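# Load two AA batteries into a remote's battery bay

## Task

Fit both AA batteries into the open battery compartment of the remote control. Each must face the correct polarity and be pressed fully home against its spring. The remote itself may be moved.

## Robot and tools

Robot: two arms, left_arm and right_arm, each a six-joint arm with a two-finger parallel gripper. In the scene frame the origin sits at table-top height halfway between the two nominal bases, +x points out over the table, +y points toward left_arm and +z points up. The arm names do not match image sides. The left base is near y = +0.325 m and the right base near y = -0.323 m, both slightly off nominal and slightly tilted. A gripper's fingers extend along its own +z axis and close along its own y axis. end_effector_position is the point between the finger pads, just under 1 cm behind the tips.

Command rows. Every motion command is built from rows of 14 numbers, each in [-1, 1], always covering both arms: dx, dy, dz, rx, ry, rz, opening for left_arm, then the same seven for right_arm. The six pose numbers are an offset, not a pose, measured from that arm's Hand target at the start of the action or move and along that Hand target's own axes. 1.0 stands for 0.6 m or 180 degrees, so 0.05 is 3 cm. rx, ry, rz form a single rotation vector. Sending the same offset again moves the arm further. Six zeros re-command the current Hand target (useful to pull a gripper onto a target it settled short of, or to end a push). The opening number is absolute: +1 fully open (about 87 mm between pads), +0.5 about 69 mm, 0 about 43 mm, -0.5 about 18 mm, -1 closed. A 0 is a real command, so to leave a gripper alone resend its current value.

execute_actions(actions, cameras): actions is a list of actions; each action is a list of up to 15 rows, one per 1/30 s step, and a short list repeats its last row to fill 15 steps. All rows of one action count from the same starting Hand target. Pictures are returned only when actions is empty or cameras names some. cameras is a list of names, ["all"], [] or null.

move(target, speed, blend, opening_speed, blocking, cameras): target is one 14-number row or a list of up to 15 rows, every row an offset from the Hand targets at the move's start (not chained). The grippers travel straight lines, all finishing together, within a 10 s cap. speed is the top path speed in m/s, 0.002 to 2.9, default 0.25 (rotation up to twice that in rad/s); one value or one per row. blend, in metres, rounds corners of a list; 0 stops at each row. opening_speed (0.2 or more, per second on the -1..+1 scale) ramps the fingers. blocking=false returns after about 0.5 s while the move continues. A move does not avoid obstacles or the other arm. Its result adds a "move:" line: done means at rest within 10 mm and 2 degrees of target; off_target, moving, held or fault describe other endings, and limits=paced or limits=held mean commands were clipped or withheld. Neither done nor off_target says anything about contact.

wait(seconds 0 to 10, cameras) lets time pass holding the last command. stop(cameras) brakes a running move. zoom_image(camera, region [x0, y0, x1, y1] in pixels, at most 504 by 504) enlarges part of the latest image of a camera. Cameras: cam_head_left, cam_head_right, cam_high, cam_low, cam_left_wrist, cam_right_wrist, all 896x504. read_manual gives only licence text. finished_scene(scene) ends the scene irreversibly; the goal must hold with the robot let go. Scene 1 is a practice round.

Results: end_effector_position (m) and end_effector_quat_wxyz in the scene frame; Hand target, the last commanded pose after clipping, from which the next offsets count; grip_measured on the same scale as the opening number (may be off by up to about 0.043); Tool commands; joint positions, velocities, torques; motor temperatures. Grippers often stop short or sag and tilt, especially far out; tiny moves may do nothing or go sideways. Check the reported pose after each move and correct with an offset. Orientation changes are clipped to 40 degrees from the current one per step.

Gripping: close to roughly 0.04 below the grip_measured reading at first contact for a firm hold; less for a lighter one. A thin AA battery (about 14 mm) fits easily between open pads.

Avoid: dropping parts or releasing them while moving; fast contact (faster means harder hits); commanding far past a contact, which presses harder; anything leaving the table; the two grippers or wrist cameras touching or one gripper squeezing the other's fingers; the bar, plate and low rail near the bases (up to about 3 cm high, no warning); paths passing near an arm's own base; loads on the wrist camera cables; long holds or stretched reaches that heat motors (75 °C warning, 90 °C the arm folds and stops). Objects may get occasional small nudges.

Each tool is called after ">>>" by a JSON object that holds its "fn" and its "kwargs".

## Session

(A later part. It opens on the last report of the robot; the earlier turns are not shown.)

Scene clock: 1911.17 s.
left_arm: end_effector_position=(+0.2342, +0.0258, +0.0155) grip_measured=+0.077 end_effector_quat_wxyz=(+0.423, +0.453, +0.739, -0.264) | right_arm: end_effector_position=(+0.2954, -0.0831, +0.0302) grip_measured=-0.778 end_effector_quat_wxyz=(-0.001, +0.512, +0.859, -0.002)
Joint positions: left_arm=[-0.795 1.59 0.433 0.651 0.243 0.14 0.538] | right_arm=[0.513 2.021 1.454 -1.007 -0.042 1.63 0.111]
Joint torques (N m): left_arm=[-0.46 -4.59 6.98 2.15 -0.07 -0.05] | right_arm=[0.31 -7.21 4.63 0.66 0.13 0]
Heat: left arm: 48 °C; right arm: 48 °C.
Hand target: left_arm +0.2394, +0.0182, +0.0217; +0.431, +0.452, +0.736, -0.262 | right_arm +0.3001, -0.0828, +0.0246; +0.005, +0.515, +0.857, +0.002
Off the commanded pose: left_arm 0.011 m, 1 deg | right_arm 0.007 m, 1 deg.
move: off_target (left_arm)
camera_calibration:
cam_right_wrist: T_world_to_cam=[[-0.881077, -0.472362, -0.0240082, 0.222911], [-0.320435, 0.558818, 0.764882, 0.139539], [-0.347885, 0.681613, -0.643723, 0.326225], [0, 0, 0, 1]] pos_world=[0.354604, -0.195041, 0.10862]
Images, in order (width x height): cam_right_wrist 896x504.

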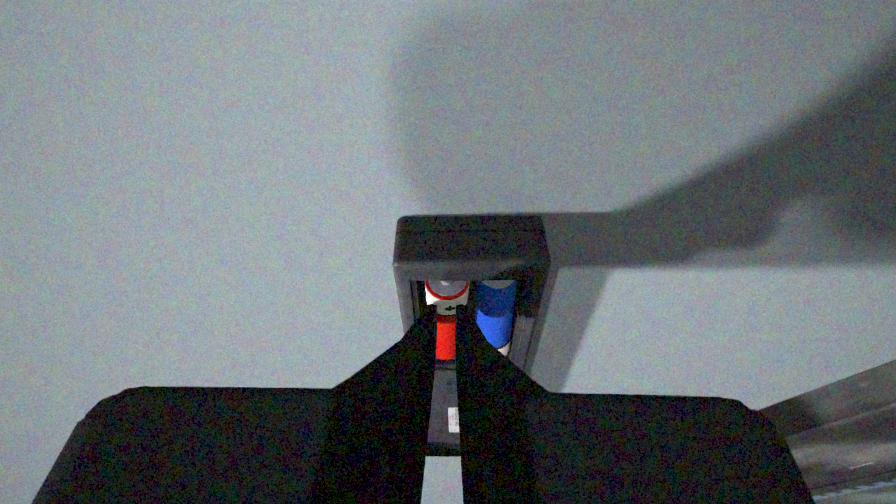

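>>> {"fn": "move", "kwargs": {"target": [[0,0,0,0,0,0,0.03,0.0,-0.003,0.055,0,0,0,-0.78],[0,0,0,0,0,0,0.03,0.02,-0.004,0.062,0,0,0,-0.78]], "speed": 0.04, "cameras": ["cam_right_wrist","cam_left_wrist"]}}

>>> {"fn": "zoom_image", "kwargs": {"camera": "cam_right_wrist", "region": [340, 200, 560, 420]}}

>>> {"fn": "zoom_image", "kwargs": {"camera": "cam_left_wrist", "region": [360, 0, 540, 90]}}

Scene clock: 1926.03 s.
left_arm: end_effector_position=(+0.2347, +0.0262, +0.0155) grip_measured=+0.077 end_effector_quat_wxyz=(+0.424, +0.452, +0.739, -0.263) | right_arm: end_effector_position=(+0.2950, -0.0805, +0.0255) grip_measured=-0.778 end_effector_quat_wxyz=(+0.001, +0.515, +0.857, +0.019)
Joint positions: left_arm=[-0.793 1.59 0.433 0.651 0.243 0.14 0.538] | right_arm=[0.513 1.996 1.394 -0.933 -0.058 1.639 0.111]
Joint torques (N m): left_arm=[-0.54 -4.6 6.98 2.15 -0.05 -0.07] | right_arm=[2.7 -2.09 1.52 1.27 0.31 0.24]
Heat: left arm: 48 °C; right arm: 48 °C.
Hand target: left_arm +0.2394, +0.0182, +0.0217; +0.431, +0.452, +0.736, -0.262 | right_arm +0.2927, -0.0734, -0.0127; +0.005, +0.515, +0.857, +0.002
Off the commanded pose: left_arm 0.011 m, 1 deg | right_arm 0.039 m, 2 deg.
move: off_target (left_arm, right_arm)
camera_calibration:
cam_left_wrist: T_world_to_cam=[[-0.888422, -0.459019, -0.00266275, 0.2221], [-0.453905, 0.87936, -0.143861, 0.104892], [0.0683763, -0.126601, -0.989594, 0.144862], [0, 0, 0, 1]] pos_world=[0.235025, 0.0280496, 0.159036]
cam_right_wrist: T_world_to_cam=[[-0.883262, -0.464831, -0.0614798, 0.225928], [-0.335678, 0.535335, 0.775072, 0.143855], [-0.327365, 0.70523, -0.628875, 0.316802], [0, 0, 0, 1]] pos_world=[0.351553, -0.195411, 0.101621]
Images, in order (width x height): cam_left_wrist 896x504, cam_right_wrist 896x504.

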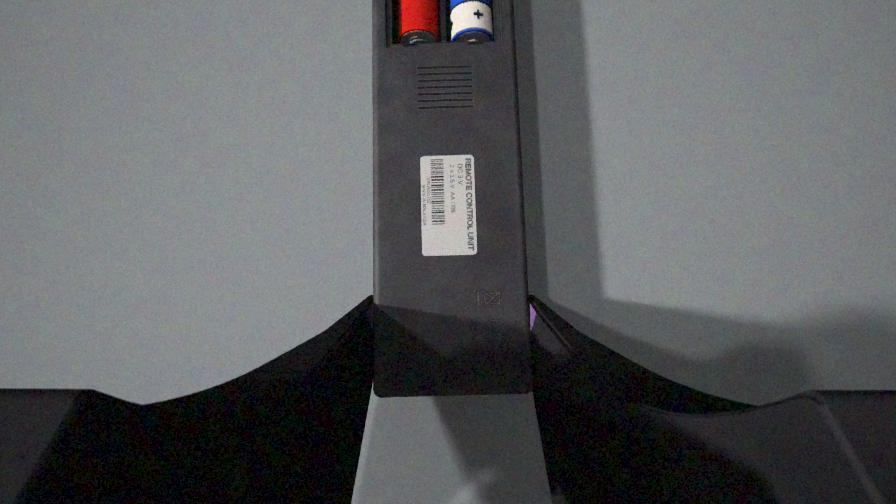

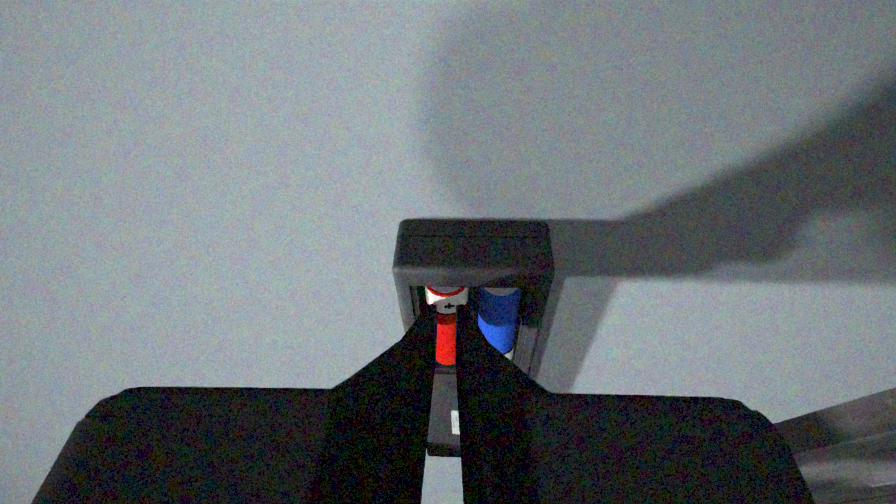

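Scaled by 2.291 from the camera's 896x504 image, which has a finer 1280x720 frame.

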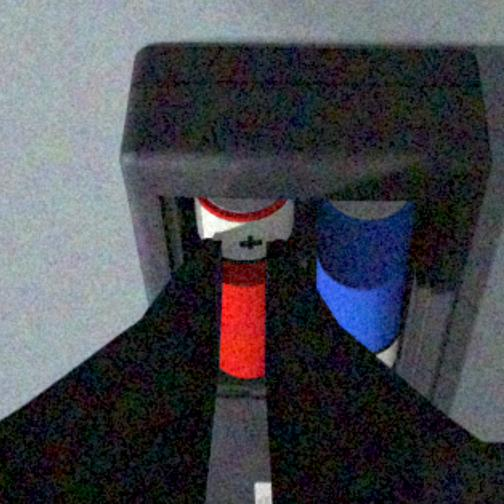

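Scaled by 2.800 from the camera's 896x504 image, which has a finer 1280x720 frame.

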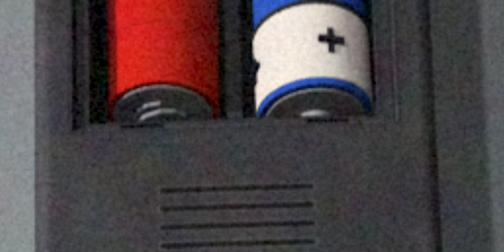

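>>> {"fn": "move", "kwargs": {"target": [[0,0,0,0,0,0,0.03,-0.01,0.001,-0.05,0,0,0,-0.78],[0,0,0,0,0,0,0.03,-0.04,0.004,-0.17,0,0,0,-0.78]], "speed": 0.08, "cameras": ["cam_right_wrist","cam_left_wrist"]}}

>>> {"fn": "zoom_image", "kwargs": {"camera": "cam_right_wrist", "region": [360, 140, 560, 340]}}

>>> {"fn": "zoom_image", "kwargs": {"camera": "cam_left_wrist", "region": [360, 0, 540, 90]}}

Scene clock: 1934.50 s.
left_arm: end_effector_position=(+0.2347, +0.0262, +0.0155) grip_measured=+0.077 end_effector_quat_wxyz=(+0.424, +0.452, +0.739, -0.263) | right_arm: end_effector_position=(+0.2950, -0.0892, +0.0686) grip_measured=-0.780 end_effector_quat_wxyz=(-0.016, +0.513, +0.858, -0.016)
Joint positions: left_arm=[-0.793 1.59 0.433 0.651 0.243 0.14 0.538] | right_arm=[0.49 2.007 1.588 -1.194 -0.054 1.608 0.11]
Joint torques (N m): left_arm=[-0.49 -4.57 6.9 2.13 -0.07 -0.07] | right_arm=[-0.98 -10.92 8.55 0.13 0.26 -0.13]
Heat: left arm: 48 °C; right arm: 47 °C.
Hand target: left_arm +0.2394, +0.0182, +0.0217; +0.431, +0.452, +0.736, -0.262 | right_arm +0.3050, -0.0932, +0.0895; +0.005, +0.515, +0.857, +0.002
Off the commanded pose: left_arm 0.011 m, 1 deg | right_arm 0.023 m, 3 deg.
move: off_target (left_arm, right_arm)
camera_calibration:
cam_left_wrist: T_world_to_cam=[[-0.888422, -0.459019, -0.00266275, 0.2221], [-0.453905, 0.87936, -0.143861, 0.104892], [0.0683763, -0.126601, -0.989594, 0.144862], [0, 0, 0, 1]] pos_world=[0.235025, 0.0280496, 0.159036]
cam_right_wrist: T_world_to_cam=[[-0.88274, -0.46962, 0.0150777, 0.218666], [-0.28859, 0.567224, 0.771345, 0.104266], [-0.370791, 0.676546, -0.636239, 0.36076], [0, 0, 0, 1]] pos_world=[0.356882, -0.200523, 0.145808]
Images, in order (width x height): cam_left_wrist 896x504, cam_right_wrist 896x504.

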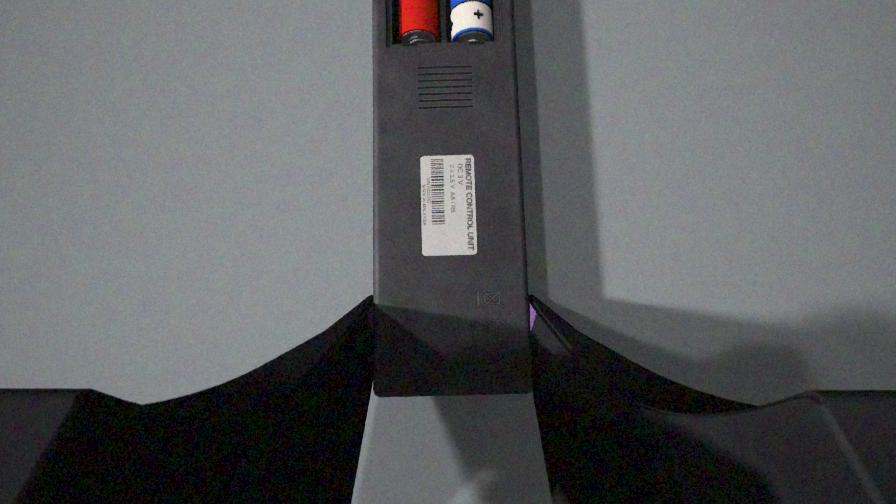

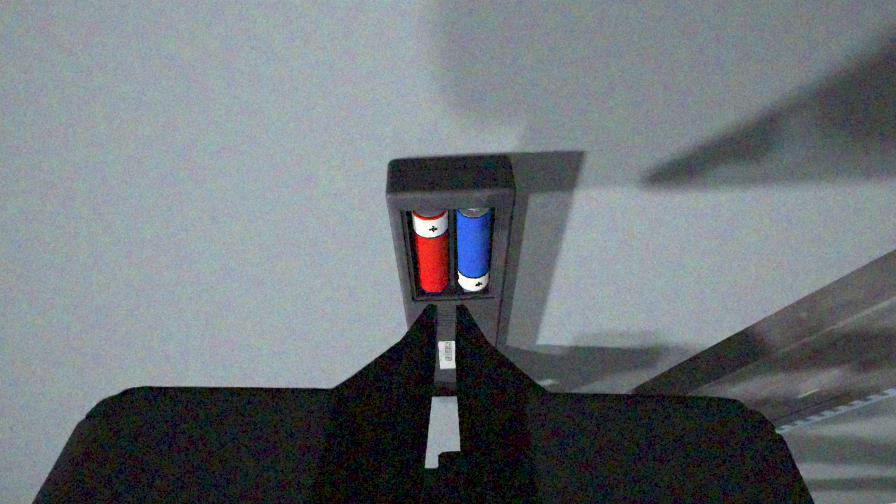

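Scaled by 2.520 from the camera's 896x504 image, which has a finer 1280x720 frame.

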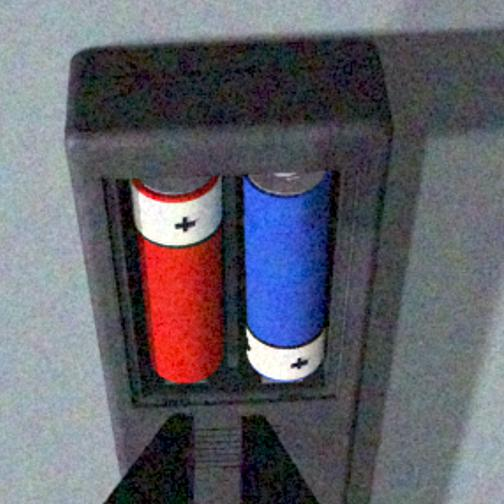

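Scaled by 2.800 from the camera's 896x504 image, which has a finer 1280x720 frame.

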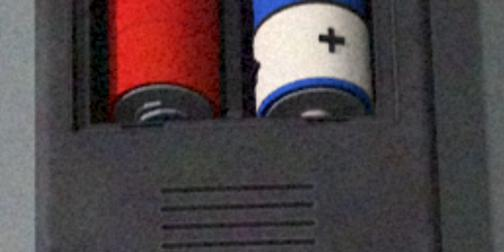

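>>> {"fn": "zoom_image", "kwargs": {"camera": "cam_left_wrist", "region": [380, 0, 510, 65]}}

>>> {"fn": "zoom_image", "kwargs": {"camera": "cam_right_wrist", "region": [380, 190, 520, 320]}}

Scaled by 3.877 from the camera's 896x504 image, which has a finer 1280x720 frame.

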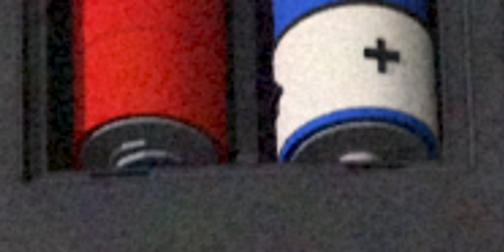

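Scaled by 3.600 from the camera's 896x504 image, which has a finer 1280x720 frame.

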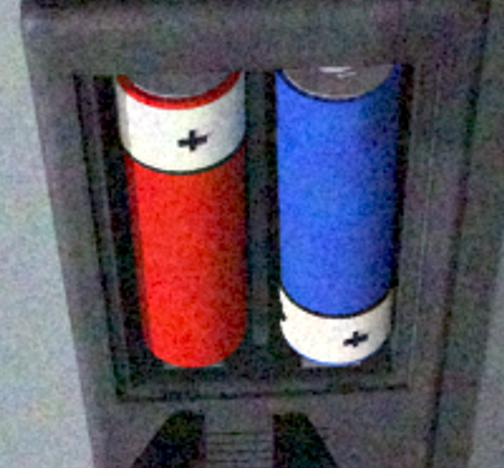

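>>> {"fn": "move", "kwargs": {"target": [[0.0084,0,-0.0144,0,0,0,0.03,0,0,0,0,0,0,-0.78],[0.0128,0,-0.0119,0,0,0,0.03,0,0,0,0,0,0,-0.78],[0.0128,0,-0.0119,0,0,0,0.3,0,0,0,0,0,0,-0.78]], "speed": 0.05, "opening_speed": 0.25, "cameras": ["cam_right_wrist","cam_left_wrist"]}}

>>> {"fn": "zoom_image", "kwargs": {"camera": "cam_right_wrist", "region": [360, 140, 560, 340]}}

Scene clock: 1975.40 s.
left_arm: end_effector_position=(+0.2312, +0.0257, +0.0141) grip_measured=+0.300 end_effector_quat_wxyz=(+0.421, +0.455, +0.738, -0.265) | right_arm: end_effector_position=(+0.2949, -0.0893, +0.0686) grip_measured=-0.780 end_effector_quat_wxyz=(-0.016, +0.513, +0.858, -0.016)
Joint positions: left_arm=[-0.801 1.59 0.426 0.654 0.243 0.14 0.65] | right_arm=[0.49 2.007 1.588 -1.195 -0.054 1.608 0.11]
Joint torques (N m): left_arm=[0.54 -6.02 3.97 2.35 0.03 0.01] | right_arm=[-0.98 -10.93 8.53 0.12 0.26 -0.14]
Heat: left arm: 48 °C; right arm: 50 °C.
Hand target: left_arm +0.2349, +0.0272, +0.0185; +0.431, +0.452, +0.736, -0.262 | right_arm +0.3050, -0.0932, +0.0895; +0.005, +0.515, +0.857, +0.002
Off the commanded pose: left_arm 0.006 m, 1 deg | right_arm 0.023 m, 3 deg.
move: off_target (right_arm)
camera_calibration:
cam_left_wrist: T_world_to_cam=[[-0.891953, -0.452126, -0.00154576, 0.219381], [-0.447411, 0.883132, -0.141071, 0.101806], [0.0651468, -0.125137, -0.989998, 0.144377], [0, 0, 0, 1]] pos_world=[0.231821, 0.027347, 0.157634]
cam_right_wrist: T_world_to_cam=[[-0.882568, -0.469929, 0.015488, 0.218437], [-0.288498, 0.567247, 0.771363, 0.104292], [-0.371271, 0.676312, -0.636207, 0.360948], [0, 0, 0, 1]] pos_world=[0.356883, -0.200622, 0.145807]
Images, in order (width x height): cam_left_wrist 896x504, cam_right_wrist 896x504.

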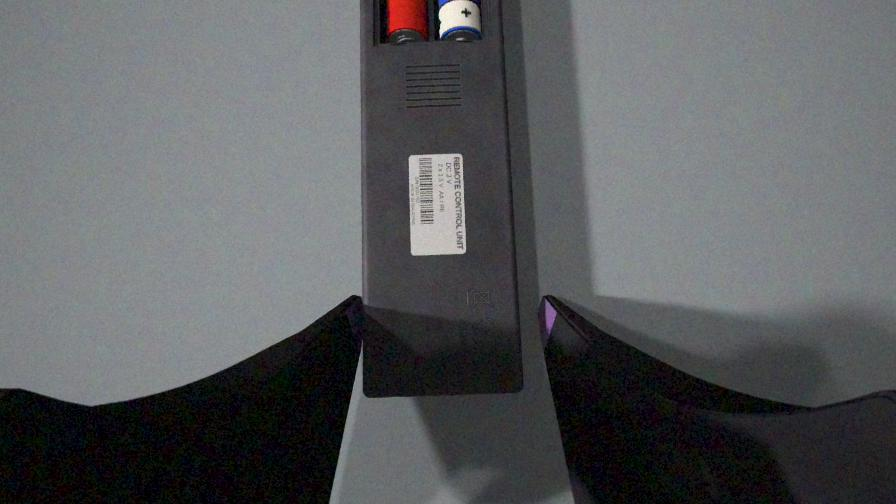

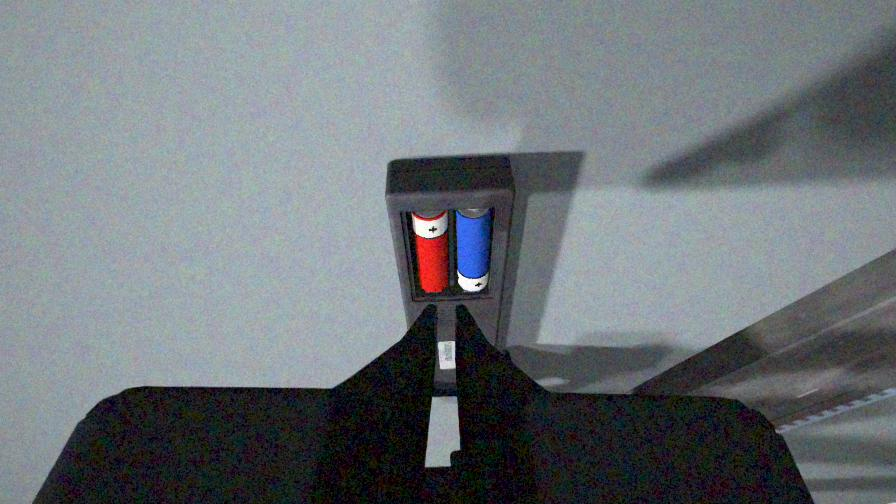

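Scaled by 2.520 from the camera's 896x504 image, which has a finer 1280x720 frame.

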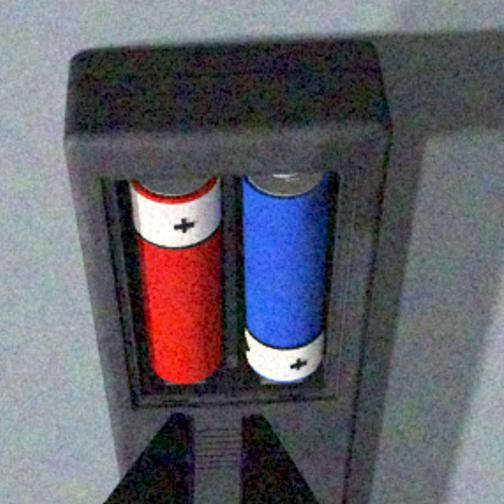

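>>> {"fn": "finished_scene", "kwargs": {"scene": 2}}

The scene is finished: the task was done.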